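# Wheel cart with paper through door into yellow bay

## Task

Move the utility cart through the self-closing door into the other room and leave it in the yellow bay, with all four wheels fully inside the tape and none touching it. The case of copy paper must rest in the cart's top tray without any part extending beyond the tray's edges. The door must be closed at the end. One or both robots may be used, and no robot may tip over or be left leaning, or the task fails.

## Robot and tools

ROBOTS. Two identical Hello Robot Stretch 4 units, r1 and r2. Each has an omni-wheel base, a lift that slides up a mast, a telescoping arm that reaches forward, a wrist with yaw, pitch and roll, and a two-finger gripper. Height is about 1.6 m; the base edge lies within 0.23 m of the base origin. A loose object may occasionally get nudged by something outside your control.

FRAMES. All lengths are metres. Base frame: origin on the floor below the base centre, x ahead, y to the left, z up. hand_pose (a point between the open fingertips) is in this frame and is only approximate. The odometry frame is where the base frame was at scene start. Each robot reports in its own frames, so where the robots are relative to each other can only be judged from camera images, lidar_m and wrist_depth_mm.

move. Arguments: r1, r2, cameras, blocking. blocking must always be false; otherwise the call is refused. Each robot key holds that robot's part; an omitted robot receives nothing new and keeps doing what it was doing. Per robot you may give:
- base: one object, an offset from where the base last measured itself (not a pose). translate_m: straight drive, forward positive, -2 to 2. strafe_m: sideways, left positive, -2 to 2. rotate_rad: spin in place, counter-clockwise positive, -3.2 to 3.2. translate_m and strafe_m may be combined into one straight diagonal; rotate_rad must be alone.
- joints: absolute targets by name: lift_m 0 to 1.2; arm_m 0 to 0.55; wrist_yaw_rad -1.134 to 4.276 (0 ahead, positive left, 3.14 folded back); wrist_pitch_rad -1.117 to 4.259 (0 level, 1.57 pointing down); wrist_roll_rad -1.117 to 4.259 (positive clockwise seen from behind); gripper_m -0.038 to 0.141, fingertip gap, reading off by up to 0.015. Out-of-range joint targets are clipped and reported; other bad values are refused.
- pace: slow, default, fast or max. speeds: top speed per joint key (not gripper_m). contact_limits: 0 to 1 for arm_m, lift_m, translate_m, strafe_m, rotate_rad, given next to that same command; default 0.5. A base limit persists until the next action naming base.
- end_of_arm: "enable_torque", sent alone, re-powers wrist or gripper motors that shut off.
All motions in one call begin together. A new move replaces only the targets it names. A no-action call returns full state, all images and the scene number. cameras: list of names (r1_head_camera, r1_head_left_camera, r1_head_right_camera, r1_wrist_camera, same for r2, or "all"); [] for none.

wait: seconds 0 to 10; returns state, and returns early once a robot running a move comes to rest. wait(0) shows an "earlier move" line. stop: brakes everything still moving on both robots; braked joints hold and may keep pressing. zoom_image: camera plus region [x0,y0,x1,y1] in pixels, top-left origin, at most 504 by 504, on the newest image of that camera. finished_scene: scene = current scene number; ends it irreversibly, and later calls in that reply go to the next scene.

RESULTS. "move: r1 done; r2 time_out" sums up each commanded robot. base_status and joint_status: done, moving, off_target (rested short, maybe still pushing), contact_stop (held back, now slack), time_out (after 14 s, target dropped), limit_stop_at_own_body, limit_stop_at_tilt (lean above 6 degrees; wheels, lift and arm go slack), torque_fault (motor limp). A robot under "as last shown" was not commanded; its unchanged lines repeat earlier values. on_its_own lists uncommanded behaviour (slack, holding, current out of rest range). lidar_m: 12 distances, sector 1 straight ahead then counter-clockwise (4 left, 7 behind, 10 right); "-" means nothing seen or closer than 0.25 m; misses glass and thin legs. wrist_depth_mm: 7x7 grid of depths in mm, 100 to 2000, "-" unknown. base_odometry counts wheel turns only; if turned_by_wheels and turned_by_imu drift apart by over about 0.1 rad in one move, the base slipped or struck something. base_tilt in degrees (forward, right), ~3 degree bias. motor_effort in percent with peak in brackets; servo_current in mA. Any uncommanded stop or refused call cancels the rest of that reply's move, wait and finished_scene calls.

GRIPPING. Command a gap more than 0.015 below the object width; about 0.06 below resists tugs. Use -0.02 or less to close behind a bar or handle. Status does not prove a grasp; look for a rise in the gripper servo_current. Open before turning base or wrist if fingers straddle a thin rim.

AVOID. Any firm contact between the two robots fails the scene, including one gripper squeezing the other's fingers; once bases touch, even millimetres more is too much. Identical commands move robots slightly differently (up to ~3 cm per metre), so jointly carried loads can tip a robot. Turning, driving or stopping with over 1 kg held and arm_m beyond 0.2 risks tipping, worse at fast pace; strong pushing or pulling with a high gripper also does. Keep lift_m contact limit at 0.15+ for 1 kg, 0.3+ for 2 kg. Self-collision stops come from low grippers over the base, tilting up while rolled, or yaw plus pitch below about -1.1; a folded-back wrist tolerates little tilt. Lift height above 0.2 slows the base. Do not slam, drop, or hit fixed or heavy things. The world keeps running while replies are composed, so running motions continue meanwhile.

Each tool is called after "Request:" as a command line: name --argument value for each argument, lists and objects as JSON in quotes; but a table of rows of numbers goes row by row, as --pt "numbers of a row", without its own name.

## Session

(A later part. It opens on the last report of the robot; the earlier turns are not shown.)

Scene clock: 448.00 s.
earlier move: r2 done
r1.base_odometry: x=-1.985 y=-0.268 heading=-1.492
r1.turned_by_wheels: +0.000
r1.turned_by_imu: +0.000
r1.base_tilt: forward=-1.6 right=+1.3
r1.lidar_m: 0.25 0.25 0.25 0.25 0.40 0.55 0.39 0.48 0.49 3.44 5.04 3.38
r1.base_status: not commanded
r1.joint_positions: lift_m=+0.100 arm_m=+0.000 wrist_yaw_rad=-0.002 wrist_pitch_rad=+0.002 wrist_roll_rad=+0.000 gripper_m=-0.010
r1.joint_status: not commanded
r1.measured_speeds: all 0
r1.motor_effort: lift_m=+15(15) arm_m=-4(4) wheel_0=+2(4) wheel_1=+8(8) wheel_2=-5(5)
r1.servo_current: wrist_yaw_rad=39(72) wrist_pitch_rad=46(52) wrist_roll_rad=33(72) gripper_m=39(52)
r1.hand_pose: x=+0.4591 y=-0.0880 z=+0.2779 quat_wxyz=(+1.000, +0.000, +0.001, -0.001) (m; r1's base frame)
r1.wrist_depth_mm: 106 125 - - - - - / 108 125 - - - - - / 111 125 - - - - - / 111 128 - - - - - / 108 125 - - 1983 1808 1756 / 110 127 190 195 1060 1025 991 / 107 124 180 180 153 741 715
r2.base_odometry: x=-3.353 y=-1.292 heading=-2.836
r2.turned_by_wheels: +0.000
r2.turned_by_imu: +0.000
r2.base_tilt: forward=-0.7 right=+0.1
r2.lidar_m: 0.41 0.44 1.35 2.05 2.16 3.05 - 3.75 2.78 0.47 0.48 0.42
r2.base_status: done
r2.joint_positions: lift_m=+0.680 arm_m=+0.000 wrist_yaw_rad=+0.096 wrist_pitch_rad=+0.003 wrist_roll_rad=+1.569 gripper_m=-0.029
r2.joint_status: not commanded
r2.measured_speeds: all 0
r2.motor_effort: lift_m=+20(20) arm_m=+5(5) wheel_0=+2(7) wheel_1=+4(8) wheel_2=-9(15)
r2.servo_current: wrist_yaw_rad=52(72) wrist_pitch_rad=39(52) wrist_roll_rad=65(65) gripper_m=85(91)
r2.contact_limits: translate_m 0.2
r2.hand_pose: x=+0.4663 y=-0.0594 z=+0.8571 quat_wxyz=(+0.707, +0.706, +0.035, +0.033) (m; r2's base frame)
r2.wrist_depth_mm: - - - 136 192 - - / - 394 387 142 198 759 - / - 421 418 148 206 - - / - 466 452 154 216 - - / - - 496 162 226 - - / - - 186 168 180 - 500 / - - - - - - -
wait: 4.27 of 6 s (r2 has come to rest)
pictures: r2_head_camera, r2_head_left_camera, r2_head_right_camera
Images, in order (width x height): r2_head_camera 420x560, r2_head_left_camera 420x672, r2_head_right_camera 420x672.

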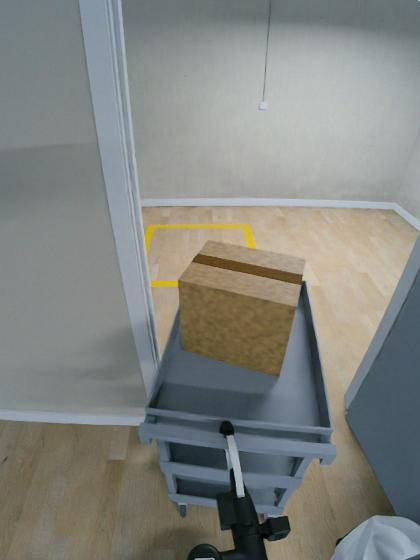

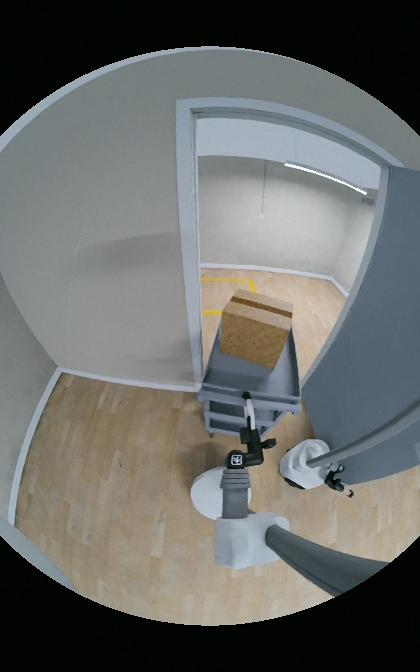

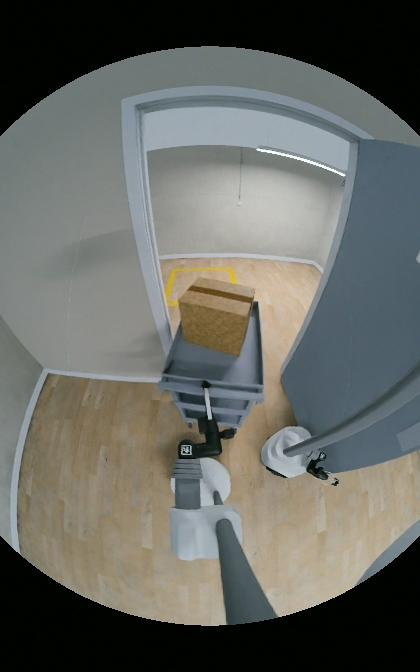

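Request:
move --r2 '{"base":{"translate_m":0.12,"strafe_m":-0.06},"pace":"slow","contact_limits":{"translate_m":0.2}}' --blocking false

Request:
wait --seconds 4

Request:
move --r2 '{"base":{"translate_m":0.4},"pace":"slow","contact_limits":{"translate_m":0.2}}' --blocking false

Request:
wait --seconds 6 --cameras '["r2_head_camera","r2_head_right_camera","r2_head_left_camera"]'

Scene clock: 462.80 s.
move: r2 moving
r1: as last shown
r1.lidar_m: 0.25 0.25 0.25 0.25 0.40 0.58 0.41 0.50 0.48 3.44 5.05 3.42
r1.motor_effort: lift_m=+15(15) arm_m=-4(4) wheel_0=+3(3) wheel_1=+7(8) wheel_2=-5(5)
r1.servo_current: wrist_yaw_rad=59(65) wrist_pitch_rad=52(52) wrist_roll_rad=20(65) gripper_m=33(46)
r1.wrist_depth_mm: 106 125 - - - - - / 109 125 - - - - - / 111 125 - - - - - / 111 128 - - - - - / 108 124 - - 1921 1863 1756 / 110 127 190 195 1060 1042 1008 / 107 124 180 180 152 750 723
r2.base_odometry: x=-3.367 y=-1.290 heading=-2.835
r2.turned_by_wheels: +0.000
r2.turned_by_imu: +0.001
r2.base_tilt: forward=-0.6 right=+0.1
r2.lidar_m: 0.41 0.46 1.35 2.08 2.16 3.01 - 3.75 2.78 0.46 0.46 0.40
r2.base_status: translate_m moving; strafe_m moving
r2.joint_positions: lift_m=+0.680 arm_m=+0.000 wrist_yaw_rad=+0.096 wrist_pitch_rad=+0.003 wrist_roll_rad=+1.569 gripper_m=-0.029
r2.joint_status: not commanded
r2.measured_speeds: translate_m=+0.048 strafe_m=-0.024 rotate_rad=+0.001 lift_m=+0.000 arm_m=+0.000 wrist_yaw_rad=+0.000 wrist_pitch_rad=+0.000 wrist_roll_rad=+0.000
r2.motor_effort: lift_m=+20(20) arm_m=+4(4) wheel_0=+8(13) wheel_1=+5(6) wheel_2=-12(16)
r2.servo_current: wrist_yaw_rad=39(59) wrist_pitch_rad=39(46) wrist_roll_rad=52(59) gripper_m=85(85)
r2.contact_limits: translate_m 0.2
r2.hand_pose: x=+0.4663 y=-0.0594 z=+0.8571 quat_wxyz=(+0.707, +0.706, +0.035, +0.033) (m; r2's base frame)
r2.wrist_depth_mm: - - - 134 190 - - / - 392 384 140 197 759 - / - 424 415 147 206 - - / - 466 452 153 216 - - / - - 492 160 225 - - / - - 186 167 180 - 492 / - - - - - - -
pictures: none

Scene clock: 464.80 s.
earlier move: r2 done
r1.base_odometry: x=-1.985 y=-0.268 heading=-1.492
r1.turned_by_wheels: +0.000
r1.turned_by_imu: +0.000
r1.base_tilt: forward=-1.6 right=+1.2
r1.lidar_m: 0.25 0.25 0.25 0.25 0.40 0.53 0.45 0.40 0.43 3.44 5.04 3.40
r1.base_status: not commanded
r1.joint_positions: lift_m=+0.100 arm_m=+0.000 wrist_yaw_rad=-0.002 wrist_pitch_rad=+0.002 wrist_roll_rad=+0.000 gripper_m=-0.010
r1.joint_status: not commanded
r1.measured_speeds: all 0
r1.motor_effort: lift_m=+15(15) arm_m=-4(4) wheel_0=+3(3) wheel_1=+7(8) wheel_2=-5(5)
r1.servo_current: wrist_yaw_rad=46(65) wrist_pitch_rad=39(52) wrist_roll_rad=39(65) gripper_m=39(52)
r1.hand_pose: x=+0.4591 y=-0.0880 z=+0.2779 quat_wxyz=(+1.000, +0.000, +0.001, -0.001) (m; r1's base frame)
r1.wrist_depth_mm: 106 125 - - - - - / 109 125 - - - - - / 111 125 - - - - - / 111 128 - - - - - / 108 124 - - 1921 1863 1756 / 110 127 190 195 1042 1060 991 / 107 124 180 180 153 750 723
r2.base_odometry: x=-3.486 y=-1.271 heading=-2.835
r2.turned_by_wheels: +0.000
r2.turned_by_imu: +0.002
r2.base_tilt: forward=-0.7 right=+0.1
r2.lidar_m: 0.41 0.43 1.18 2.12 2.22 3.09 - 3.70 0.55 0.38 0.41 0.42
r2.base_status: done
r2.joint_positions: lift_m=+0.680 arm_m=+0.000 wrist_yaw_rad=+0.105 wrist_pitch_rad=+0.003 wrist_roll_rad=+1.569 gripper_m=-0.029
r2.joint_status: not commanded
r2.measured_speeds: all 0
r2.motor_effort: lift_m=+20(20) arm_m=+4(5) wheel_0=+7(15) wheel_1=+5(7) wheel_2=-3(16)
r2.servo_current: wrist_yaw_rad=39(59) wrist_pitch_rad=39(46) wrist_roll_rad=46(59) gripper_m=85(91)
r2.contact_limits: translate_m 0.2
r2.hand_pose: x=+0.4668 y=-0.0568 z=+0.8571 quat_wxyz=(+0.707, +0.705, +0.038, +0.036) (m; r2's base frame)
r2.wrist_depth_mm: - - - 138 193 - - / - 397 392 143 200 768 - / - 424 415 149 208 - - / - 462 449 155 216 831 - / - - 484 162 225 - - / - - 187 168 180 1756 - / - - - - - - 462
wait: 2.00 of 4 s (r2 has come to rest)
pictures: none

Scene clock: 465.30 s.
move: r2 moving
r1: as last shown
r1.base_tilt: forward=-1.6 right=+1.3
r1.lidar_m: 0.25 0.25 0.26 0.25 0.38 0.54 0.45 0.40 0.42 3.46 5.05 3.41
r1.motor_effort: lift_m=+15(15) arm_m=-4(4) wheel_0=+3(4) wheel_1=+7(8) wheel_2=-5(5)
r1.servo_current: wrist_yaw_rad=33(59) wrist_pitch_rad=39(52) wrist_roll_rad=33(52) gripper_m=39(46)
r1.wrist_depth_mm: 106 125 - - - - - / 108 125 - - - - - / 111 125 - - - - - / 111 128 - - - - - / 108 124 - - - 1808 1808 / 110 127 190 195 1060 1025 991 / 107 123 180 180 153 741 715
r2.base_odometry: x=-3.498 y=-1.275 heading=-2.835
r2.turned_by_wheels: +0.000
r2.turned_by_imu: +0.000
r2.base_tilt: forward=-0.7 right=+0.0
r2.lidar_m: 0.41 0.44 1.18 2.12 2.23 3.09 - 3.66 0.58 0.39 0.47 0.42
r2.base_status: translate_m moving
r2.joint_positions: lift_m=+0.680 arm_m=+0.000 wrist_yaw_rad=+0.105 wrist_pitch_rad=+0.003 wrist_roll_rad=+1.569 gripper_m=-0.029
r2.joint_status: not commanded
r2.measured_speeds: translate_m=+0.047 strafe_m=+0.000 rotate_rad=-0.001 lift_m=+0.000 arm_m=+0.000 wrist_yaw_rad=+0.000 wrist_pitch_rad=+0.000 wrist_roll_rad=+0.000
r2.motor_effort: lift_m=+20(20) arm_m=+4(4) wheel_0=+8(11) wheel_1=+6(8) wheel_2=-11(11)
r2.servo_current: wrist_yaw_rad=52(52) wrist_pitch_rad=46(52) wrist_roll_rad=52(52) gripper_m=85(91)
r2.contact_limits: translate_m 0.2
r2.hand_pose: x=+0.4668 y=-0.0568 z=+0.8571 quat_wxyz=(+0.707, +0.705, +0.038, +0.036) (m; r2's base frame)
r2.wrist_depth_mm: - - - 139 194 - - / - 399 397 144 201 768 - / - 421 418 150 210 - - / - 466 449 156 217 831 - / - - 492 162 226 - - / - - 185 168 180 1618 521 / - - - - - - 469
pictures: none

Scene clock: 470.07 s.
earlier move: r2 done
r1.base_odometry: x=-1.985 y=-0.268 heading=-1.492
r1.turned_by_wheels: +0.000
r1.turned_by_imu: +0.000
r1.base_tilt: forward=-1.6 right=+1.2
r1.lidar_m: 0.25 0.25 0.25 0.25 0.39 0.78 0.48 0.50 2.76 3.44 5.03 3.42
r1.base_status: not commanded
r1.joint_positions: lift_m=+0.100 arm_m=+0.000 wrist_yaw_rad=-0.002 wrist_pitch_rad=+0.002 wrist_roll_rad=+0.000 gripper_m=-0.010
r1.joint_status: not commanded
r1.measured_speeds: all 0
r1.motor_effort: lift_m=+15(15) arm_m=-4(4) wheel_0=+3(4) wheel_1=+7(8) wheel_2=-5(5)
r1.servo_current: wrist_yaw_rad=46(72) wrist_pitch_rad=39(52) wrist_roll_rad=39(65) gripper_m=46(52)
r1.hand_pose: x=+0.4591 y=-0.0880 z=+0.2779 quat_wxyz=(+1.000, +0.000, +0.001, -0.001) (m; r1's base frame)
r1.wrist_depth_mm: 106 125 - - - - - / 108 125 - - - - - / 111 125 - - - - - / 111 128 - - - - - / 108 124 - - 1983 1863 1808 / 110 127 190 195 1060 1042 991 / 107 124 180 180 152 741 732
r2.base_odometry: x=-3.867 y=-1.391 heading=-2.835
r2.turned_by_wheels: -0.001
r2.turned_by_imu: -0.002
r2.base_tilt: forward=-0.7 right=+0.1
r2.lidar_m: 0.38 0.45 0.61 1.73 2.23 3.08 - 0.62 0.49 0.65 0.76 0.42
r2.base_status: done
r2.joint_positions: lift_m=+0.680 arm_m=+0.000 wrist_yaw_rad=+0.096 wrist_pitch_rad=+0.003 wrist_roll_rad=+1.569 gripper_m=-0.029
r2.joint_status: not commanded
r2.measured_speeds: all 0
r2.motor_effort: lift_m=+20(20) arm_m=+4(5) wheel_0=+1(12) wheel_1=+3(8) wheel_2=-8(15)
r2.servo_current: wrist_yaw_rad=46(65) wrist_pitch_rad=39(52) wrist_roll_rad=52(59) gripper_m=91(91)
r2.contact_limits: translate_m 0.2
r2.hand_pose: x=+0.4663 y=-0.0594 z=+0.8571 quat_wxyz=(+0.707, +0.706, +0.035, +0.033) (m; r2's base frame)
r2.wrist_depth_mm: - - - 142 196 - - / - 404 397 147 204 768 - / - 424 418 151 211 - - / - 462 449 157 219 820 - / - - 484 163 227 - - / - - 187 169 181 - 512 / - - - - - 1708 462
wait: 4.77 of 6 s (r2 has come to rest)
pictures: r2_head_camera, r2_head_left_camera, r2_head_right_camera
Images, in order (width x height): r2_head_camera 420x560, r2_head_left_camera 420x672, r2_head_right_camera 420x672.

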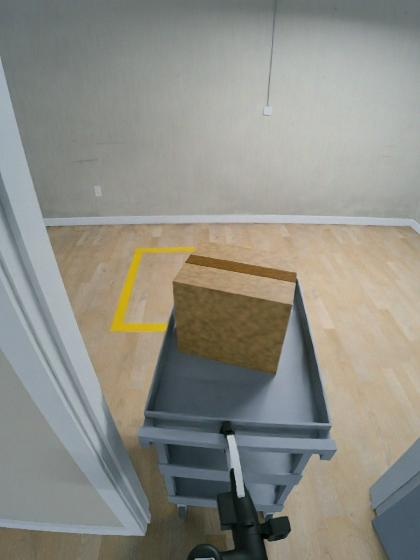

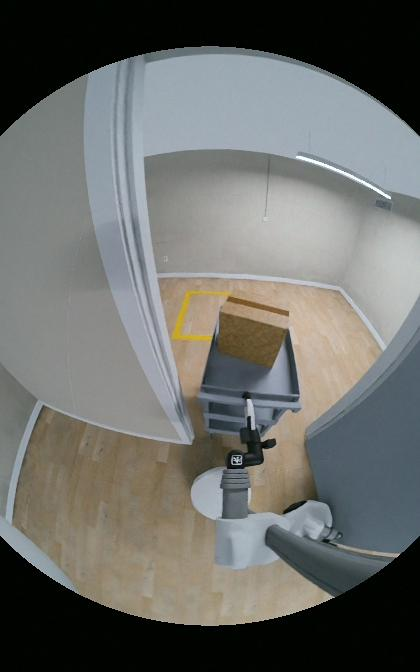

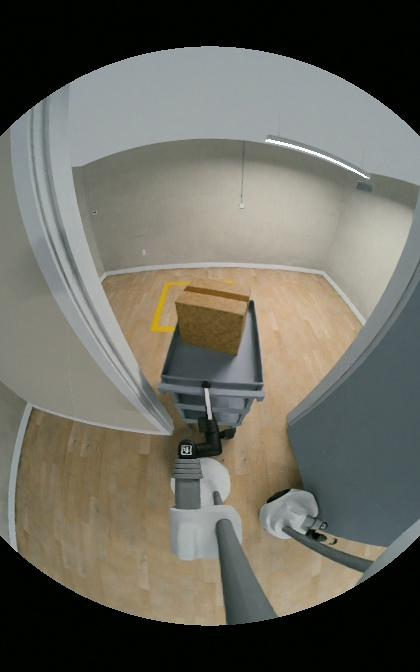

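Request:
move --r2 '{"base":{"strafe_m":-0.12},"joints":{"wrist_yaw_rad":0.32},"speeds":{"wrist_yaw_rad":0.3},"pace":"slow","contact_limits":{"strafe_m":0.25}}' --blocking false

Request:
wait --seconds 3

Request:
move --r2 '{"base":{"translate_m":0.35},"pace":"slow","contact_limits":{"translate_m":0.2}}' --blocking false

Request:
wait --seconds 6 --cameras '["r2_head_camera","r2_head_right_camera","r2_head_left_camera"]'

Scene clock: 488.40 s.
move: r2 moving
r1: as last shown
r1.lidar_m: 0.25 0.25 0.26 0.25 0.40 0.79 0.47 0.49 2.74 3.42 5.06 3.41
r1.motor_effort: lift_m=+15(15) arm_m=-3(4) wheel_0=+2(3) wheel_1=+8(8) wheel_2=-5(5)
r1.servo_current: wrist_yaw_rad=39(65) wrist_pitch_rad=46(46) wrist_roll_rad=52(65) gripper_m=39(52)
r1.wrist_depth_mm: 106 125 - - - - - / 109 125 - - - - - / 111 125 - - - - - / 111 128 - - - - - / 108 125 - - 1921 1863 1756 / 110 127 190 195 1042 1025 1008 / 107 123 180 180 153 741 715
r2.base_odometry: x=-3.871 y=-1.378 heading=-2.836
r2.turned_by_wheels: +0.000
r2.turned_by_imu: +0.000
r2.base_tilt: forward=-0.6 right=+0.0
r2.lidar_m: 0.42 0.47 0.60 1.75 2.23 3.13 - 0.58 0.46 0.58 0.76 0.41
r2.base_status: strafe_m moving
r2.joint_positions: lift_m=+0.680 arm_m=+0.000 wrist_yaw_rad=+0.208 wrist_pitch_rad=+0.003 wrist_roll_rad=+1.569 gripper_m=-0.029
r2.joint_status: wrist_yaw_rad moving
r2.measured_speeds: translate_m=+0.000 strafe_m=-0.055 rotate_rad=+0.001 lift_m=+0.000 arm_m=+0.000 wrist_yaw_rad=+0.327 wrist_pitch_rad=+0.000 wrist_roll_rad=+0.000
r2.motor_effort: lift_m=+20(20) arm_m=+4(4) wheel_0=-1(7) wheel_1=-9(9) wheel_2=+0(6)
r2.servo_current: wrist_yaw_rad=150(221) wrist_pitch_rad=39(46) wrist_roll_rad=59(59) gripper_m=85(85)
r2.contact_limits: strafe_m 0.25
r2.hand_pose: x=+0.4711 y=-0.0260 z=+0.8571 quat_wxyz=(+0.704, +0.702, +0.074, +0.072) (m; r2's base frame)
r2.wrist_depth_mm: - 445 433 128 181 - - / - 384 382 132 190 759 - / - 427 415 141 203 - - / - 480 462 150 212 - - / - - 512 156 225 - - / - - 186 168 180 1661 484 / - - - - - 1756 1205
pictures: none

Scene clock: 490.23 s.
earlier move: r2 done
r1.base_odometry: x=-1.985 y=-0.268 heading=-1.492
r1.turned_by_wheels: +0.000
r1.turned_by_imu: +0.000
r1.base_tilt: forward=-1.6 right=+1.3
r1.lidar_m: 0.25 0.25 0.25 0.25 0.40 0.61 0.36 0.41 2.75 3.47 5.04 3.36
r1.base_status: not commanded
r1.joint_positions: lift_m=+0.100 arm_m=+0.000 wrist_yaw_rad=-0.002 wrist_pitch_rad=+0.002 wrist_roll_rad=+0.000 gripper_m=-0.010
r1.joint_status: not commanded
r1.measured_speeds: all 0
r1.motor_effort: lift_m=+15(15) arm_m=-4(4) wheel_0=+3(4) wheel_1=+7(8) wheel_2=-5(5)
r1.servo_current: wrist_yaw_rad=52(72) wrist_pitch_rad=39(52) wrist_roll_rad=46(65) gripper_m=39(52)
r1.hand_pose: x=+0.4591 y=-0.0880 z=+0.2779 quat_wxyz=(+1.000, +0.000, +0.001, -0.001) (m; r1's base frame)
r1.wrist_depth_mm: 106 125 - - - - - / 108 125 - - - - - / 111 125 - - - - - / 111 128 - - - - - / 108 124 - - 1921 1921 1808 / 110 127 190 194 1042 1042 991 / 107 124 180 180 153 741 723
r2.base_odometry: x=-3.903 y=-1.277 heading=-2.835
r2.turned_by_wheels: +0.000
r2.turned_by_imu: +0.001
r2.base_tilt: forward=-0.7 right=+0.0
r2.lidar_m: 0.37 0.44 0.54 1.74 2.35 3.26 - 0.43 0.39 0.65 0.65 0.42
r2.base_status: done
r2.joint_positions: lift_m=+0.680 arm_m=+0.000 wrist_yaw_rad=+0.328 wrist_pitch_rad=+0.003 wrist_roll_rad=+1.569 gripper_m=-0.029
r2.joint_status: all done
r2.measured_speeds: all 0
r2.motor_effort: lift_m=+20(20) arm_m=+4(4) wheel_0=+5(16) wheel_1=-5(9) wheel_2=+0(6)
r2.servo_current: wrist_yaw_rad=52(221) wrist_pitch_rad=46(52) wrist_roll_rad=46(59) gripper_m=85(91)
r2.contact_limits: strafe_m 0.25
r2.hand_pose: x=+0.4720 y=+0.0102 z=+0.8571 quat_wxyz=(+0.698, +0.697, +0.117, +0.114) (m; r2's base frame)
r2.wrist_depth_mm: - 370 362 119 173 - - / - 379 379 125 183 - - / - 424 418 135 195 - - / - 492 466 144 208 - - / - - 525 152 224 1808 - / - - 187 167 180 1661 480 / - - - - - 1576 1205
wait: 1.83 of 3 s (r2 has come to rest)
pictures: none

Scene clock: 490.73 s.
move: r2 moving
r1: as last shown
r1.lidar_m: 0.25 0.25 0.25 0.25 0.40 0.54 0.38 0.45 2.76 3.45 5.04 3.38
r1.servo_current: wrist_yaw_rad=52(59) wrist_pitch_rad=46(46) wrist_roll_rad=46(65) gripper_m=46(46)
r1.wrist_depth_mm: 106 125 - - - - - / 108 125 - - - - - / 111 125 - - - - - / 111 128 - - - - - / 108 125 - - 1921 1863 1756 / 110 127 190 195 1060 1008 1008 / 107 123 180 180 152 741 723
r2.base_odometry: x=-3.915 y=-1.281 heading=-2.835
r2.turned_by_wheels: +0.000
r2.turned_by_imu: +0.000
r2.base_tilt: forward=-0.7 right=+0.1
r2.lidar_m: 0.42 0.43 0.55 1.67 2.32 3.25 - 0.44 0.39 0.63 0.66 0.42
r2.base_status: translate_m moving
r2.joint_positions: lift_m=+0.680 arm_m=+0.000 wrist_yaw_rad=+0.323 wrist_pitch_rad=+0.003 wrist_roll_rad=+1.569 gripper_m=-0.029
r2.joint_status: not commanded
r2.measured_speeds: translate_m=+0.050 strafe_m=+0.000 rotate_rad=+0.002 lift_m=+0.000 arm_m=+0.000 wrist_yaw_rad=-0.013 wrist_pitch_rad=+0.000 wrist_roll_rad=+0.000
r2.motor_effort: lift_m=+20(20) arm_m=+5(5) wheel_0=+6(11) wheel_1=+8(9) wheel_2=-12(14)
r2.servo_current: wrist_yaw_rad=52(65) wrist_pitch_rad=39(46) wrist_roll_rad=46(52) gripper_m=78(91)
r2.contact_limits: translate_m 0.2
r2.hand_pose: x=+0.4721 y=+0.0086 z=+0.8571 quat_wxyz=(+0.699, +0.697, +0.115, +0.113) (m; r2's base frame)
r2.wrist_depth_mm: - 407 399 124 176 - - / - 379 379 128 186 - - / - 424 418 137 197 - - / - 484 459 145 209 - - / - - 517 153 223 1863 - / - - 186 167 180 1618 484 / - - - - - 1576 1182
pictures: none

Scene clock: 495.00 s.
earlier move: r2 done
r1.base_odometry: x=-1.985 y=-0.268 heading=-1.492
r1.turned_by_wheels: +0.000
r1.turned_by_imu: +0.000
r1.base_tilt: forward=-1.6 right=+1.3
r1.lidar_m: 0.25 0.25 0.26 0.25 0.39 0.64 0.63 1.92 2.79 3.44 5.04 3.40
r1.base_status: not commanded
r1.joint_positions: lift_m=+0.100 arm_m=+0.000 wrist_yaw_rad=-0.002 wrist_pitch_rad=+0.002 wrist_roll_rad=+0.000 gripper_m=-0.010
r1.joint_status: not commanded
r1.measured_speeds: all 0
r1.motor_effort: lift_m=+15(15) arm_m=-4(4) wheel_0=+3(4) wheel_1=+8(8) wheel_2=-5(5)
r1.servo_current: wrist_yaw_rad=46(72) wrist_pitch_rad=39(52) wrist_roll_rad=59(72) gripper_m=46(52)
r1.hand_pose: x=+0.4591 y=-0.0880 z=+0.2779 quat_wxyz=(+1.000, +0.000, +0.001, -0.001) (m; r1's base frame)
r1.wrist_depth_mm: 106 125 - - - - - / 108 125 - - - - - / 111 125 - - - - - / 111 128 - - - - - / 108 124 - - 1921 1863 1808 / 110 127 190 194 1060 1025 991 / 107 123 179 181 152 741 715
r2.base_odometry: x=-4.236 y=-1.382 heading=-2.836
r2.turned_by_wheels: -0.001
r2.turned_by_imu: -0.001
r2.base_tilt: forward=-0.6 right=+0.1
r2.lidar_m: 0.39 0.44 0.36 0.35 2.33 3.27 - 0.65 0.68 0.58 2.65 0.41
r2.base_status: done
r2.joint_positions: lift_m=+0.680 arm_m=+0.000 wrist_yaw_rad=+0.317 wrist_pitch_rad=+0.003 wrist_roll_rad=+1.569 gripper_m=-0.029
r2.joint_status: not commanded
r2.measured_speeds: all 0
r2.motor_effort: lift_m=+20(20) arm_m=+4(5) wheel_0=+2(11) wheel_1=+4(9) wheel_2=-9(16)
r2.servo_current: wrist_yaw_rad=46(65) wrist_pitch_rad=46(46) wrist_roll_rad=59(65) gripper_m=85(91)
r2.contact_limits: translate_m 0.2
r2.hand_pose: x=+0.4721 y=+0.0069 z=+0.8571 quat_wxyz=(+0.699, +0.697, +0.113, +0.111) (m; r2's base frame)
r2.wrist_depth_mm: - 399 389 125 177 - - / - 382 384 129 187 - - / - 424 421 137 198 - - / - 484 462 147 211 - - / - - 517 155 224 1808 - / - - 186 168 180 1618 500 / - - - - - 1708 1182
wait: 4.27 of 6 s (r2 has come to rest)
pictures: r2_head_camera, r2_head_left_camera, r2_head_right_camera
Images, in order (width x height): r2_head_camera 420x560, r2_head_left_camera 420x672, r2_head_right_camera 420x672.

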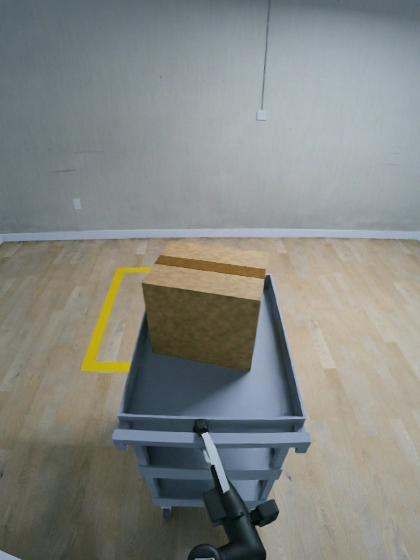

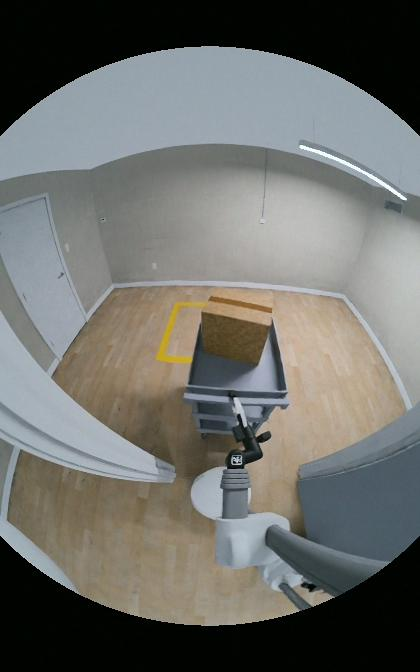

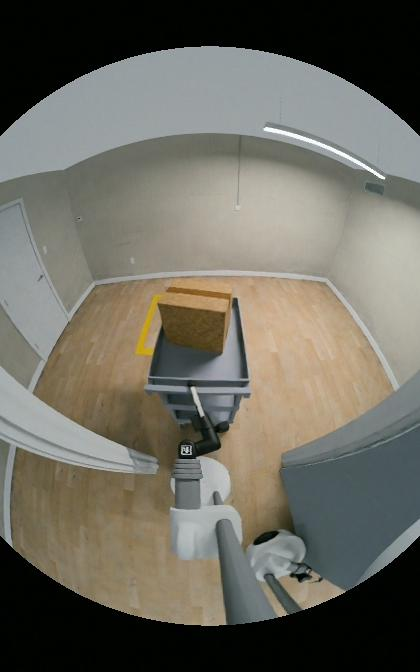

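Request:
move --r2 '{"base":{"translate_m":0.4,"strafe_m":-0.05},"pace":"default","contact_limits":{"translate_m":0.25}}' --blocking false

Request:
wait --seconds 6 --cameras '["r2_head_camera"]'

Scene clock: 508.50 s.
move: r2 moving
r1: as last shown
r1.base_tilt: forward=-1.6 right=+1.2
r1.lidar_m: 0.25 0.25 0.27 0.25 0.37 0.65 0.66 1.89 2.78 3.42 5.06 3.40
r1.motor_effort: lift_m=+15(15) arm_m=-4(4) wheel_0=+3(4) wheel_1=+7(8) wheel_2=-5(5)
r1.servo_current: wrist_yaw_rad=33(59) wrist_pitch_rad=39(46) wrist_roll_rad=52(59) gripper_m=46(46)
r1.wrist_depth_mm: 106 125 - - - - - / 108 125 - - - - - / 111 125 - - - - - / 111 128 - - - - - / 108 125 - - 1921 1863 1756 / 110 127 190 195 1060 1025 991 / 107 123 181 180 153 741 723
r2.base_odometry: x=-4.268 y=-1.388 heading=-2.835
r2.turned_by_wheels: +0.000
r2.turned_by_imu: +0.001
r2.base_tilt: forward=-0.7 right=+0.1
r2.lidar_m: 0.41 0.43 0.35 0.34 2.35 3.26 - 0.66 0.65 0.60 2.64 0.39
r2.base_status: translate_m moving; strafe_m moving
r2.joint_positions: lift_m=+0.680 arm_m=+0.000 wrist_yaw_rad=+0.317 wrist_pitch_rad=+0.003 wrist_roll_rad=+1.569 gripper_m=-0.029
r2.joint_status: not commanded
r2.measured_speeds: translate_m=+0.120 strafe_m=-0.017 rotate_rad=+0.004 lift_m=+0.000 arm_m=+0.000 wrist_yaw_rad=+0.000 wrist_pitch_rad=+0.000 wrist_roll_rad=+0.000
r2.motor_effort: lift_m=+20(20) arm_m=+4(4) wheel_0=+8(10) wheel_1=+8(9) wheel_2=-16(20)
r2.servo_current: wrist_yaw_rad=46(59) wrist_pitch_rad=39(52) wrist_roll_rad=52(52) gripper_m=85(98)
r2.contact_limits: translate_m 0.25
r2.hand_pose: x=+0.4721 y=+0.0068 z=+0.8571 quat_wxyz=(+0.699, +0.697, +0.113, +0.111) (m; r2's base frame)
r2.wrist_depth_mm: - 387 375 122 177 - - / - 377 379 127 185 - - / - 427 418 136 196 - - / - 484 462 145 208 - - / - - 525 153 223 1863 - / - - 187 167 180 1618 480 / - - - - - 1708 1182
pictures: none

Scene clock: 510.83 s.
earlier move: r2 done
r1.base_odometry: x=-1.985 y=-0.268 heading=-1.492
r1.turned_by_wheels: +0.000
r1.turned_by_imu: +0.000
r1.base_tilt: forward=-1.6 right=+1.2
r1.lidar_m: 0.25 0.25 0.27 0.25 0.39 0.96 1.14 1.88 2.78 3.45 5.03 3.41
r1.base_status: not commanded
r1.joint_positions: lift_m=+0.100 arm_m=+0.000 wrist_yaw_rad=-0.002 wrist_pitch_rad=+0.002 wrist_roll_rad=+0.000 gripper_m=-0.010
r1.joint_status: not commanded
r1.measured_speeds: all 0
r1.motor_effort: lift_m=+15(15) arm_m=-4(4) wheel_0=+3(4) wheel_1=+8(8) wheel_2=-5(5)
r1.servo_current: wrist_yaw_rad=59(72) wrist_pitch_rad=39(52) wrist_roll_rad=59(59) gripper_m=39(52)
r1.hand_pose: x=+0.4591 y=-0.0880 z=+0.2779 quat_wxyz=(+1.000, +0.000, +0.001, -0.001) (m; r1's base frame)
r1.wrist_depth_mm: 106 125 - - - - - / 108 125 - - - - - / 111 125 - - - - - / 111 128 - - - - - / 108 125 - - 1863 1863 1756 / 110 128 189 195 1060 1008 976 / 107 123 180 180 152 759 723
r2.base_odometry: x=-4.633 y=-1.455 heading=-2.835
r2.turned_by_wheels: +0.000
r2.turned_by_imu: +0.002
r2.base_tilt: forward=-0.7 right=+0.1
r2.lidar_m: 0.41 0.44 2.32 0.81 0.45 3.71 1.06 0.85 0.63 0.95 2.61 0.40
r2.base_status: done
r2.joint_positions: lift_m=+0.680 arm_m=+0.000 wrist_yaw_rad=+0.325 wrist_pitch_rad=+0.003 wrist_roll_rad=+1.569 gripper_m=-0.029
r2.joint_status: not commanded
r2.measured_speeds: all 0
r2.motor_effort: lift_m=+20(20) arm_m=+4(5) wheel_0=+3(16) wheel_1=+3(11) wheel_2=-2(20)
r2.servo_current: wrist_yaw_rad=52(59) wrist_pitch_rad=39(52) wrist_roll_rad=52(59) gripper_m=85(98)
r2.contact_limits: translate_m 0.25
r2.hand_pose: x=+0.4721 y=+0.0093 z=+0.8571 quat_wxyz=(+0.699, +0.697, +0.115, +0.113) (m; r2's base frame)
r2.wrist_depth_mm: - 413 404 123 178 - - / - 379 382 128 186 - - / - 424 418 136 197 - - / - 480 462 146 209 - - / - - 512 154 224 1808 - / - - 187 167 179 1618 480 / - - - - - 1661 1182
wait: 2.33 of 6 s (r2 has come to rest)
pictures: r2_head_camera
Images, in order (width x height): r2_head_camera 420x560.

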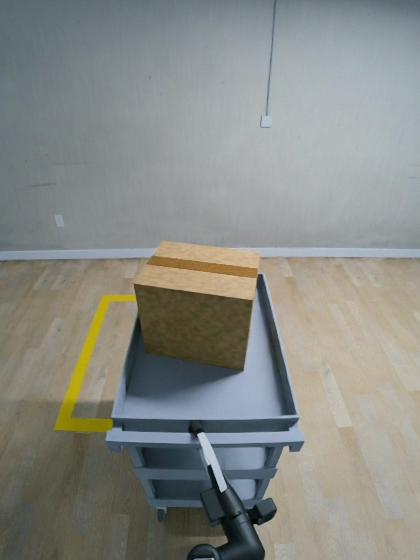

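Request:
move --r2 '{"base":{"translate_m":0.06,"strafe_m":-0.36},"pace":"default","contact_limits":{"translate_m":0.3}}' --blocking false

Request:
wait --seconds 6

Request:
move --r2 '{"base":{"rotate_rad":0.4},"pace":"slow","contact_limits":{"rotate_rad":0.5}}' --blocking false

Request:
wait --seconds 3 --cameras '["r2_head_camera"]'

Scene clock: 524.20 s.
move: r2 moving
r1: as last shown
r1.base_tilt: forward=-1.6 right=+1.3
r1.lidar_m: 0.25 0.25 0.27 0.25 0.39 0.93 1.12 1.87 2.79 3.40 5.06 3.41
r1.motor_effort: lift_m=+15(15) arm_m=-4(4) wheel_0=+3(3) wheel_1=+7(8) wheel_2=-5(5)
r1.servo_current: wrist_yaw_rad=46(59) wrist_pitch_rad=39(46) wrist_roll_rad=52(59) gripper_m=46(46)
r1.wrist_depth_mm: 106 125 - - - - - / 108 125 - - - - - / 111 125 - - - - - / 111 128 - - - - - / 108 125 - - - 1921 1863 / 110 128 190 195 1060 1042 991 / 107 124 180 180 152 750 723
r2.base_odometry: x=-4.648 y=-1.426 heading=-2.835
r2.turned_by_wheels: +0.001
r2.turned_by_imu: +0.001
r2.base_tilt: forward=-0.7 right=+0.1
r2.lidar_m: 0.40 0.43 2.38 0.84 0.48 3.59 1.02 0.81 0.62 0.96 2.57 0.42
r2.base_status: translate_m moving; strafe_m moving
r2.joint_positions: lift_m=+0.680 arm_m=+0.000 wrist_yaw_rad=+0.328 wrist_pitch_rad=+0.003 wrist_roll_rad=+1.569 gripper_m=-0.029
r2.joint_status: not commanded
r2.measured_speeds: translate_m=+0.022 strafe_m=-0.129 rotate_rad=+0.004 lift_m=+0.000 arm_m=+0.000 wrist_yaw_rad=+0.000 wrist_pitch_rad=+0.000 wrist_roll_rad=+0.000
r2.motor_effort: lift_m=+20(20) arm_m=+4(5) wheel_0=+20(21) wheel_1=-7(9) wheel_2=-3(7)
r2.servo_current: wrist_yaw_rad=46(52) wrist_pitch_rad=52(52) wrist_roll_rad=52(52) gripper_m=85(85)
r2.contact_limits: translate_m 0.3
r2.hand_pose: x=+0.4720 y=+0.0102 z=+0.8571 quat_wxyz=(+0.698, +0.697, +0.117, +0.114) (m; r2's base frame)
r2.wrist_depth_mm: - 455 442 124 179 - - / - 379 379 129 187 - - / - 421 415 136 197 - - / - 480 459 146 210 - - / - - 512 154 224 1863 - / - - 189 167 179 1618 496 / - - - - - 1576 1160
pictures: none

Scene clock: 526.33 s.
earlier move: r2 done
r1.base_odometry: x=-1.985 y=-0.268 heading=-1.492
r1.turned_by_wheels: +0.000
r1.turned_by_imu: +0.000
r1.base_tilt: forward=-1.6 right=+1.3
r1.lidar_m: 0.25 0.25 0.25 0.25 0.39 0.95 1.12 1.91 2.77 3.47 5.04 3.40
r1.base_status: not commanded
r1.joint_positions: lift_m=+0.100 arm_m=+0.000 wrist_yaw_rad=-0.002 wrist_pitch_rad=+0.002 wrist_roll_rad=+0.000 gripper_m=-0.010
r1.joint_status: not commanded
r1.measured_speeds: all 0
r1.motor_effort: lift_m=+15(15) arm_m=-4(4) wheel_0=+3(4) wheel_1=+8(8) wheel_2=-5(5)
r1.servo_current: wrist_yaw_rad=46(65) wrist_pitch_rad=46(52) wrist_roll_rad=52(59) gripper_m=39(52)
r1.hand_pose: x=+0.4591 y=-0.0880 z=+0.2779 quat_wxyz=(+1.000, +0.000, +0.001, -0.001) (m; r1's base frame)
r1.wrist_depth_mm: 106 125 - - - - - / 108 125 - - - - - / 111 125 - - - - - / 110 128 - - - - - / 108 124 - - 1983 1863 1756 / 110 127 190 194 1042 1008 1008 / 107 124 180 180 153 750 715
r2.base_odometry: x=-4.799 y=-1.130 heading=-2.835
r2.turned_by_wheels: +0.000
r2.turned_by_imu: +0.002
r2.base_tilt: forward=-0.7 right=+0.1
r2.lidar_m: 0.38 0.34 2.72 1.05 0.80 3.82 0.95 0.36 0.38 1.24 2.25 0.53
r2.base_status: done
r2.joint_positions: lift_m=+0.680 arm_m=+0.000 wrist_yaw_rad=+0.328 wrist_pitch_rad=+0.003 wrist_roll_rad=+1.569 gripper_m=-0.029
r2.joint_status: not commanded
r2.measured_speeds: all 0
r2.motor_effort: lift_m=+20(20) arm_m=+4(5) wheel_0=+4(21) wheel_1=-4(12) wheel_2=+0(7)
r2.servo_current: wrist_yaw_rad=59(72) wrist_pitch_rad=39(52) wrist_roll_rad=52(59) gripper_m=85(91)
r2.contact_limits: translate_m 0.3
r2.hand_pose: x=+0.4720 y=+0.0102 z=+0.8571 quat_wxyz=(+0.698, +0.697, +0.117, +0.114) (m; r2's base frame)
r2.wrist_depth_mm: - - - 195 262 1576 1138 / - - - 190 254 1756 521 / - - - 185 246 788 - / - 445 442 180 240 842 - / - 452 452 177 235 820 - / - 455 187 171 180 - - / - - 455 - 225 - -
wait: 2.13 of 6 s (r2 has come to rest)
pictures: none

Scene clock: 526.83 s.
move: r2 moving
r1: as last shown
r1.lidar_m: 0.25 0.25 0.25 0.25 0.39 0.96 1.11 1.86 2.78 3.47 5.03 3.40
r1.motor_effort: lift_m=+15(15) arm_m=-4(4) wheel_0=+3(3) wheel_1=+7(8) wheel_2=-5(5)
r1.servo_current: wrist_yaw_rad=46(72) wrist_pitch_rad=39(46) wrist_roll_rad=39(52) gripper_m=46(46)
r1.wrist_depth_mm: 106 125 - - - - - / 108 125 - - - - - / 111 125 - - - - - / 111 128 - - - - - / 108 125 - - 1983 1863 1756 / 110 127 190 195 1060 1042 991 / 107 124 181 180 153 750 715
r2.base_odometry: x=-4.798 y=-1.130 heading=-2.711
r2.turned_by_wheels: +0.124
r2.turned_by_imu: +0.119
r2.base_tilt: forward=-0.7 right=+0.1
r2.lidar_m: 0.39 0.36 2.64 0.81 0.84 4.42 0.61 0.37 0.48 2.11 2.32 0.46
r2.base_status: rotate_rad moving
r2.joint_positions: lift_m=+0.680 arm_m=+0.000 wrist_yaw_rad=+0.308 wrist_pitch_rad=+0.003 wrist_roll_rad=+1.569 gripper_m=-0.029
r2.joint_status: not commanded
r2.measured_speeds: translate_m=-0.002 strafe_m=+0.001 rotate_rad=+0.489 lift_m=+0.000 arm_m=+0.000 wrist_yaw_rad=-0.011 wrist_pitch_rad=+0.000 wrist_roll_rad=+0.000
r2.motor_effort: lift_m=+20(20) arm_m=+4(4) wheel_0=-15(15) wheel_1=-9(9) wheel_2=-19(19)
r2.servo_current: wrist_yaw_rad=72(72) wrist_pitch_rad=52(52) wrist_roll_rad=52(59) gripper_m=85(91)
r2.contact_limits: rotate_rad 0.5
r2.hand_pose: x=+0.4722 y=+0.0040 z=+0.8571 quat_wxyz=(+0.700, +0.698, +0.109, +0.107) (m; r2's base frame)
r2.wrist_depth_mm: - - - 183 247 1708 1205 / - - - 180 241 1808 - / - - - 177 238 820 - / - 449 439 233 235 831 - / - 455 452 172 232 831 - / - 462 187 170 182 - - / - - 466 - 225 - -
pictures: none

Scene clock: 527.90 s.
earlier move: r2 done
r1.base_odometry: x=-1.985 y=-0.268 heading=-1.492
r1.turned_by_wheels: +0.000
r1.turned_by_imu: +0.000
r1.base_tilt: forward=-1.6 right=+1.3
r1.lidar_m: 0.26 0.25 0.26 0.25 0.36 0.95 1.13 1.90 2.77 3.42 5.04 3.39
r1.base_status: not commanded
r1.joint_positions: lift_m=+0.100 arm_m=+0.000 wrist_yaw_rad=-0.002 wrist_pitch_rad=+0.002 wrist_roll_rad=+0.000 gripper_m=-0.010
r1.joint_status: not commanded
r1.measured_speeds: all 0
r1.motor_effort: lift_m=+15(15) arm_m=-4(4) wheel_0=+3(4) wheel_1=+7(8) wheel_2=-5(5)
r1.servo_current: wrist_yaw_rad=46(72) wrist_pitch_rad=39(46) wrist_roll_rad=65(65) gripper_m=46(46)
r1.hand_pose: x=+0.4591 y=-0.0880 z=+0.2779 quat_wxyz=(+1.000, +0.000, +0.001, -0.001) (m; r1's base frame)
r1.wrist_depth_mm: 106 125 - - - - - / 108 125 - - - - - / 111 125 - - - - - / 111 128 - - - - - / 108 125 - - 1983 1808 1808 / 110 127 190 193 1060 1025 991 / 107 124 180 180 152 750 715
r2.base_odometry: x=-4.798 y=-1.130 heading=-2.437
r2.turned_by_wheels: +0.275
r2.turned_by_imu: +0.266
r2.base_tilt: forward=-0.7 right=+0.0
r2.lidar_m: 0.40 0.42 1.89 0.81 3.35 0.95 0.43 0.37 0.82 2.14 2.74 0.39
r2.base_status: done
r2.joint_positions: lift_m=+0.680 arm_m=+0.000 wrist_yaw_rad=+0.313 wrist_pitch_rad=+0.003 wrist_roll_rad=+1.569 gripper_m=-0.029
r2.joint_status: not commanded
r2.measured_speeds: all 0
r2.motor_effort: lift_m=+20(20) arm_m=+4(4) wheel_0=-7(15) wheel_1=-3(9) wheel_2=-9(20)
r2.servo_current: wrist_yaw_rad=52(78) wrist_pitch_rad=39(52) wrist_roll_rad=39(59) gripper_m=85(91)
r2.contact_limits: rotate_rad 0.5
r2.hand_pose: x=+0.4722 y=+0.0057 z=+0.8571 quat_wxyz=(+0.699, +0.698, +0.111, +0.109) (m; r2's base frame)
r2.wrist_depth_mm: - 357 353 118 171 - - / - 377 379 125 182 - - / - 427 421 134 194 - - / - 492 466 143 207 - - / - - 530 154 223 1808 - / - - 186 167 179 1618 488 / - - - - - 1756 1182
wait: 1.07 of 3 s (r2 has come to rest)
pictures: r2_head_camera
Images, in order (width x height): r2_head_camera 420x560.

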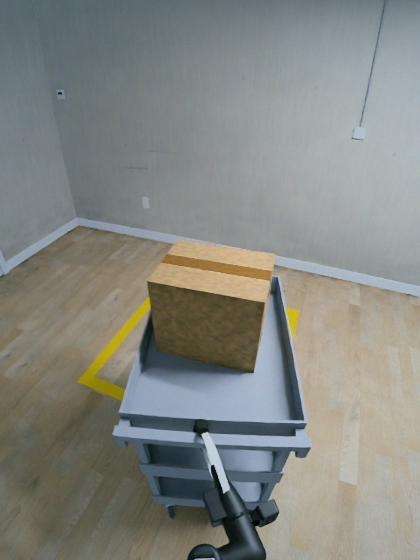

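Request:
move --r2 '{"base":{"translate_m":0.55},"contact_limits":{"translate_m":0.3}}' --blocking false

Request:
wait --seconds 6 --cameras '["r2_head_camera","r2_head_left_camera","r2_head_right_camera"]'

Scene clock: 535.10 s.
move: r2 moving
r1: as last shown
r1.lidar_m: 0.25 0.25 0.25 0.25 0.39 0.96 1.13 1.89 2.76 3.45 5.05 3.37
r1.motor_effort: lift_m=+15(15) arm_m=-4(4) wheel_0=+3(3) wheel_1=+8(8) wheel_2=-5(5)
r1.servo_current: wrist_yaw_rad=46(65) wrist_pitch_rad=46(46) wrist_roll_rad=52(78) gripper_m=46(46)
r1.wrist_depth_mm: 106 125 - - - - - / 108 125 - - - - - / 111 125 - - - - - / 111 128 - - - - - / 108 125 - - 1983 1863 1756 / 110 127 190 195 1060 1025 1008 / 107 124 180 181 152 750 723
r2.base_odometry: x=-4.822 y=-1.150 heading=-2.436
r2.turned_by_wheels: +0.000
r2.turned_by_imu: +0.001
r2.base_tilt: forward=-0.7 right=+0.1
r2.lidar_m: 0.42 0.42 2.09 0.80 3.37 1.00 0.43 0.39 0.90 2.19 2.71 0.38
r2.base_status: translate_m moving
r2.joint_positions: lift_m=+0.680 arm_m=+0.000 wrist_yaw_rad=+0.317 wrist_pitch_rad=+0.003 wrist_roll_rad=+1.569 gripper_m=-0.029
r2.joint_status: not commanded
r2.measured_speeds: translate_m=+0.120 strafe_m=+0.000 rotate_rad=-0.003 lift_m=+0.000 arm_m=+0.000 wrist_yaw_rad=+0.004 wrist_pitch_rad=+0.000 wrist_roll_rad=+0.000
r2.motor_effort: lift_m=+20(20) arm_m=+4(4) wheel_0=+8(10) wheel_1=+10(10) wheel_2=-16(20)
r2.servo_current: wrist_yaw_rad=52(59) wrist_pitch_rad=39(46) wrist_roll_rad=59(65) gripper_m=85(91)
r2.contact_limits: translate_m 0.3
r2.hand_pose: x=+0.4722 y=+0.0069 z=+0.8571 quat_wxyz=(+0.699, +0.697, +0.113, +0.111) (m; r2's base frame)
r2.wrist_depth_mm: - 345 347 109 164 - - / - 375 370 118 175 - - / - 427 418 125 189 - - / - 496 473 137 203 - - / - - - 150 220 1756 - / - - 186 163 180 1576 473 / - - - - - 1708 1182
pictures: none

Scene clock: 537.93 s.
earlier move: r2 done
r1.base_odometry: x=-1.985 y=-0.268 heading=-1.492
r1.turned_by_wheels: +0.000
r1.turned_by_imu: +0.000
r1.base_tilt: forward=-1.6 right=+1.3
r1.lidar_m: 0.25 0.25 0.25 0.25 0.38 1.46 1.13 1.89 2.78 3.42 5.04 3.39
r1.base_status: not commanded
r1.joint_positions: lift_m=+0.100 arm_m=+0.000 wrist_yaw_rad=-0.002 wrist_pitch_rad=+0.002 wrist_roll_rad=+0.000 gripper_m=-0.010
r1.joint_status: not commanded
r1.measured_speeds: all 0
r1.motor_effort: lift_m=+15(15) arm_m=-4(4) wheel_0=+3(4) wheel_1=+8(8) wheel_2=-5(5)
r1.servo_current: wrist_yaw_rad=59(78) wrist_pitch_rad=46(52) wrist_roll_rad=46(78) gripper_m=46(52)
r1.hand_pose: x=+0.4591 y=-0.0880 z=+0.2779 quat_wxyz=(+1.000, +0.000, +0.001, -0.001) (m; r1's base frame)
r1.wrist_depth_mm: 106 125 - - - - - / 108 125 - - - - - / 111 125 - - - - - / 111 128 - - - - - / 108 124 - - - 1921 1756 / 110 127 189 194 1060 1025 1008 / 107 124 180 181 152 741 715
r2.base_odometry: x=-5.217 y=-1.487 heading=-2.436
r2.turned_by_wheels: +0.000
r2.turned_by_imu: +0.003
r2.base_tilt: forward=-0.7 right=+0.0
r2.lidar_m: 0.43 0.47 2.37 1.28 0.93 1.53 0.92 1.01 2.24 2.39 2.19 0.34
r2.base_status: done
r2.joint_positions: lift_m=+0.680 arm_m=+0.000 wrist_yaw_rad=+0.322 wrist_pitch_rad=+0.003 wrist_roll_rad=+1.569 gripper_m=-0.029
r2.joint_status: not commanded
r2.measured_speeds: all 0
r2.motor_effort: lift_m=+20(20) arm_m=+4(4) wheel_0=+1(18) wheel_1=+4(12) wheel_2=-3(20)
r2.servo_current: wrist_yaw_rad=52(65) wrist_pitch_rad=46(46) wrist_roll_rad=46(65) gripper_m=85(91)
r2.contact_limits: translate_m 0.3
r2.hand_pose: x=+0.4721 y=+0.0083 z=+0.8571 quat_wxyz=(+0.699, +0.697, +0.114, +0.112) (m; r2's base frame)
r2.wrist_depth_mm: - 336 - - 122 119 - / - 384 389 - 134 - - / - 508 469 - 153 - - / - - - - 180 1397 521 / - - - - 208 1618 473 / - - 186 135 179 1618 1182 / - - - - 362 1618 1138
wait: 2.83 of 6 s (r2 has come to rest)
pictures: r2_head_camera, r2_head_left_camera, r2_head_right_camera
Images, in order (width x height): r2_head_camera 420x560, r2_head_left_camera 420x672, r2_head_right_camera 420x672.

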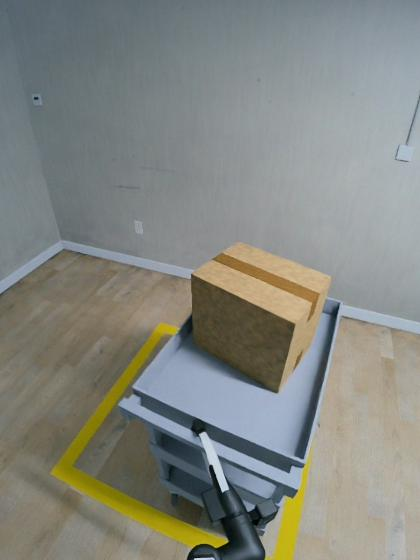

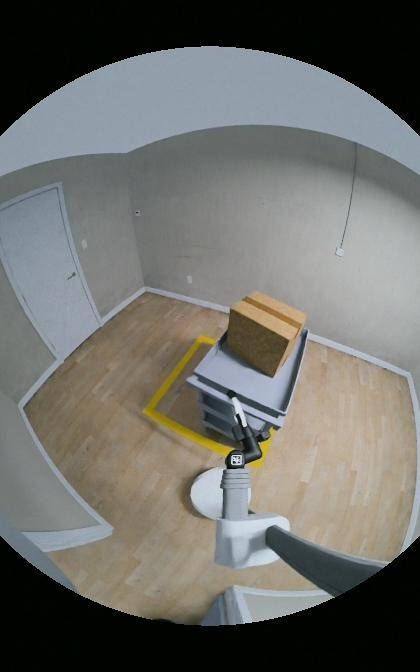

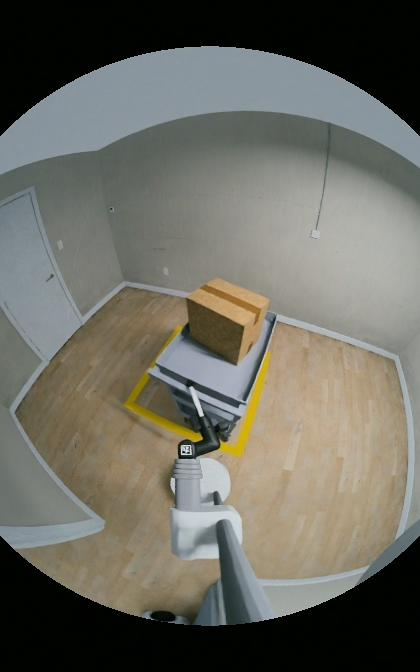

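Request:
move --r2 '{"base":{"translate_m":0.08,"strafe_m":-0.48},"pace":"default","contact_limits":{"translate_m":0.3}}' --blocking false

Request:
wait --seconds 6

Request:
move --r2 '{"base":{"rotate_rad":0.4},"pace":"slow","contact_limits":{"rotate_rad":0.5}}' --blocking false

Request:
wait --seconds 3 --cameras '["r2_head_camera"]'

Scene clock: 554.37 s.
move: r2 moving
r1: as last shown
r1.lidar_m: 0.25 0.25 0.26 0.25 0.40 1.48 1.14 1.89 2.77 3.45 5.05 3.40
r1.motor_effort: lift_m=+15(15) arm_m=-4(4) wheel_0=+3(3) wheel_1=+7(8) wheel_2=-5(5)
r1.servo_current: wrist_yaw_rad=65(65) wrist_pitch_rad=39(52) wrist_roll_rad=52(65) gripper_m=46(46)
r1.wrist_depth_mm: 106 125 - - - - - / 108 125 - - - - - / 111 125 - - - - - / 111 128 - - - - - / 108 124 - - 1921 1863 1863 / 110 128 190 195 1042 1042 991 / 107 123 180 181 152 732 715
r2.base_odometry: x=-5.242 y=-1.465 heading=-2.436
r2.turned_by_wheels: +0.001
r2.turned_by_imu: +0.002
r2.base_tilt: forward=-0.7 right=+0.0
r2.lidar_m: 0.41 0.48 2.39 1.27 1.01 1.52 0.91 1.05 2.28 2.35 2.18 0.35
r2.base_status: translate_m moving; strafe_m moving
r2.joint_positions: lift_m=+0.680 arm_m=+0.000 wrist_yaw_rad=+0.330 wrist_pitch_rad=+0.003 wrist_roll_rad=+1.569 gripper_m=-0.029
r2.joint_status: not commanded
r2.measured_speeds: translate_m=+0.021 strafe_m=-0.129 rotate_rad=+0.002 lift_m=+0.000 arm_m=+0.000 wrist_yaw_rad=+0.030 wrist_pitch_rad=+0.000 wrist_roll_rad=+0.000
r2.motor_effort: lift_m=+20(20) arm_m=+4(4) wheel_0=+21(21) wheel_1=-7(10) wheel_2=-6(8)
r2.servo_current: wrist_yaw_rad=59(59) wrist_pitch_rad=39(46) wrist_roll_rad=52(59) gripper_m=85(91)
r2.contact_limits: translate_m 0.3
r2.hand_pose: x=+0.4720 y=+0.0109 z=+0.8571 quat_wxyz=(+0.698, +0.697, +0.117, +0.115) (m; r2's base frame)
r2.wrist_depth_mm: - 330 - - - 113 - / - 379 - - - - - / - 517 469 - 145 - - / - - - - 171 544 512 / - - - - 208 1661 466 / - - 184 127 180 1618 1182 / - - - - 368 1618 1118
pictures: none

Scene clock: 556.90 s.
earlier move: r2 done
r1.base_odometry: x=-1.985 y=-0.268 heading=-1.492
r1.turned_by_wheels: +0.000
r1.turned_by_imu: +0.000
r1.base_tilt: forward=-1.6 right=+1.3
r1.lidar_m: 0.25 0.25 0.26 0.25 0.42 2.20 1.15 1.91 2.78 3.45 5.05 3.41
r1.base_status: not commanded
r1.joint_positions: lift_m=+0.100 arm_m=+0.000 wrist_yaw_rad=-0.002 wrist_pitch_rad=+0.002 wrist_roll_rad=+0.000 gripper_m=-0.010
r1.joint_status: not commanded
r1.measured_speeds: all 0
r1.motor_effort: lift_m=+15(15) arm_m=-4(4) wheel_0=+3(4) wheel_1=+7(8) wheel_2=-5(5)
r1.servo_current: wrist_yaw_rad=39(65) wrist_pitch_rad=46(52) wrist_roll_rad=33(65) gripper_m=46(52)
r1.hand_pose: x=+0.4591 y=-0.0880 z=+0.2779 quat_wxyz=(+1.000, +0.000, +0.001, -0.001) (m; r1's base frame)
r1.wrist_depth_mm: 106 125 - - - - - / 108 125 - - - - - / 111 125 - - - - - / 111 128 - - - - - / 108 125 - - 1921 1863 1756 / 110 128 191 194 1042 1008 1008 / 107 124 180 180 152 741 723
r2.base_odometry: x=-5.589 y=-1.173 heading=-2.437
r2.turned_by_wheels: -0.001
r2.turned_by_imu: +0.002
r2.base_tilt: forward=-0.6 right=+0.0
r2.lidar_m: 0.41 0.38 2.78 1.66 1.42 1.04 1.05 1.38 1.95 2.00 1.90 0.46
r2.base_status: done
r2.joint_positions: lift_m=+0.680 arm_m=+0.000 wrist_yaw_rad=+0.329 wrist_pitch_rad=+0.003 wrist_roll_rad=+1.569 gripper_m=-0.029
r2.joint_status: not commanded
r2.measured_speeds: all 0
r2.motor_effort: lift_m=+20(20) arm_m=+4(4) wheel_0=+3(26) wheel_1=-4(10) wheel_2=-2(8)
r2.servo_current: wrist_yaw_rad=59(78) wrist_pitch_rad=46(46) wrist_roll_rad=46(65) gripper_m=85(91)
r2.contact_limits: translate_m 0.3
r2.hand_pose: x=+0.4721 y=+0.0104 z=+0.8571 quat_wxyz=(+0.698, +0.697, +0.117, +0.115) (m; r2's base frame)
r2.wrist_depth_mm: - - - 144 200 654 - / - 399 402 150 206 741 - / - 413 418 154 213 - - / - 452 445 158 220 820 - / - - 477 165 228 - - / - - 187 169 180 1708 - / - - - - - 1576 477
wait: 2.53 of 6 s (r2 has come to rest)
pictures: none

Scene clock: 557.40 s.
move: r2 moving
r1: as last shown
r1.lidar_m: 0.25 0.25 0.25 0.25 0.38 2.26 1.14 1.88 2.75 3.46 5.04 3.39
r1.motor_effort: lift_m=+15(15) arm_m=-4(4) wheel_0=+3(3) wheel_1=+8(8) wheel_2=-5(5)
r1.servo_current: wrist_yaw_rad=59(65) wrist_pitch_rad=46(46) wrist_roll_rad=52(65) gripper_m=46(46)
r1.wrist_depth_mm: 106 125 - - - - - / 108 125 - - - - - / 111 125 - - - - - / 111 128 - - - - - / 108 124 - - 1921 1921 1808 / 110 127 190 195 1042 1025 991 / 107 124 180 180 153 750 723
r2.base_odometry: x=-5.589 y=-1.173 heading=-2.312
r2.turned_by_wheels: +0.125
r2.turned_by_imu: +0.121
r2.base_tilt: forward=-0.7 right=+0.1
r2.lidar_m: 0.39 0.43 2.77 1.50 1.40 1.05 1.11 1.53 1.93 2.05 1.83 0.43
r2.base_status: rotate_rad moving
r2.joint_positions: lift_m=+0.680 arm_m=+0.000 wrist_yaw_rad=+0.312 wrist_pitch_rad=+0.003 wrist_roll_rad=+1.569 gripper_m=-0.029
r2.joint_status: not commanded
r2.measured_speeds: translate_m=+0.001 strafe_m=+0.000 rotate_rad=+0.487 lift_m=+0.000 arm_m=+0.000 wrist_yaw_rad=+0.000 wrist_pitch_rad=+0.000 wrist_roll_rad=+0.000
r2.motor_effort: lift_m=+20(20) arm_m=+4(4) wheel_0=-10(16) wheel_1=-7(9) wheel_2=-13(13)
r2.servo_current: wrist_yaw_rad=59(72) wrist_pitch_rad=46(46) wrist_roll_rad=39(52) gripper_m=85(91)
r2.contact_limits: rotate_rad 0.5
r2.hand_pose: x=+0.4722 y=+0.0054 z=+0.8571 quat_wxyz=(+0.699, +0.698, +0.111, +0.109) (m; r2's base frame)
r2.wrist_depth_mm: - - 462 133 187 - - / - 389 389 139 196 759 - / - 415 415 146 207 - - / - 469 452 153 215 - - / - - 492 160 226 - - / - - 187 168 181 1618 504 / - - - - - 1708 459
pictures: none

Scene clock: 558.47 s.
earlier move: r2 done
r1.base_odometry: x=-1.985 y=-0.268 heading=-1.492
r1.turned_by_wheels: +0.000
r1.turned_by_imu: +0.000
r1.base_tilt: forward=-1.6 right=+1.2
r1.lidar_m: 0.25 0.25 0.27 0.25 0.40 2.17 1.12 1.88 2.76 3.47 5.04 3.43
r1.base_status: not commanded
r1.joint_positions: lift_m=+0.100 arm_m=+0.000 wrist_yaw_rad=-0.002 wrist_pitch_rad=+0.002 wrist_roll_rad=+0.000 gripper_m=-0.010
r1.joint_status: not commanded
r1.measured_speeds: all 0
r1.motor_effort: lift_m=+15(15) arm_m=-4(4) wheel_0=+3(3) wheel_1=+7(8) wheel_2=-5(5)
r1.servo_current: wrist_yaw_rad=33(65) wrist_pitch_rad=46(52) wrist_roll_rad=59(65) gripper_m=39(52)
r1.hand_pose: x=+0.4591 y=-0.0880 z=+0.2779 quat_wxyz=(+1.000, +0.000, +0.001, -0.001) (m; r1's base frame)
r1.wrist_depth_mm: 106 125 - - - - - / 109 125 - - - - - / 111 125 - - - - - / 111 128 - - - - - / 108 125 - - 1983 1808 1756 / 110 128 190 195 1042 1025 991 / 107 124 180 180 152 759 723
r2.base_odometry: x=-5.589 y=-1.173 heading=-2.038
r2.turned_by_wheels: +0.274
r2.turned_by_imu: +0.266
r2.base_tilt: forward=-0.7 right=+0.1
r2.lidar_m: 0.43 0.48 2.04 1.40 1.72 1.04 1.27 1.95 1.96 2.01 1.74 0.36
r2.base_status: done
r2.joint_positions: lift_m=+0.680 arm_m=+0.000 wrist_yaw_rad=+0.313 wrist_pitch_rad=+0.003 wrist_roll_rad=+1.569 gripper_m=-0.029
r2.joint_status: not commanded
r2.measured_speeds: all 0
r2.motor_effort: lift_m=+20(20) arm_m=-1(4) wheel_0=-7(16) wheel_1=-4(9) wheel_2=-10(15)
r2.servo_current: wrist_yaw_rad=39(72) wrist_pitch_rad=39(52) wrist_roll_rad=46(59) gripper_m=85(91)
r2.contact_limits: rotate_rad 0.5
r2.hand_pose: x=+0.4722 y=+0.0058 z=+0.8571 quat_wxyz=(+0.699, +0.698, +0.111, +0.109) (m; r2's base frame)
r2.wrist_depth_mm: - 336 330 - 126 - - / - 382 387 - 144 - - / - 473 455 - 163 - - / - - - 103 187 1499 530 / - - - 120 212 1618 480 / - - 186 145 180 1618 1182 / - - - - 353 357 362
wait: 1.07 of 3 s (r2 has come to rest)
pictures: r2_head_camera
Images, in order (width x height): r2_head_camera 420x560.

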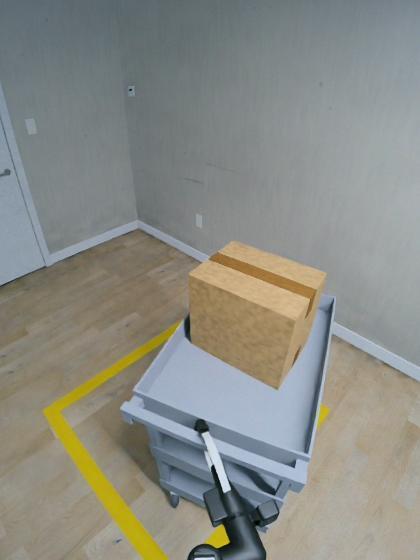

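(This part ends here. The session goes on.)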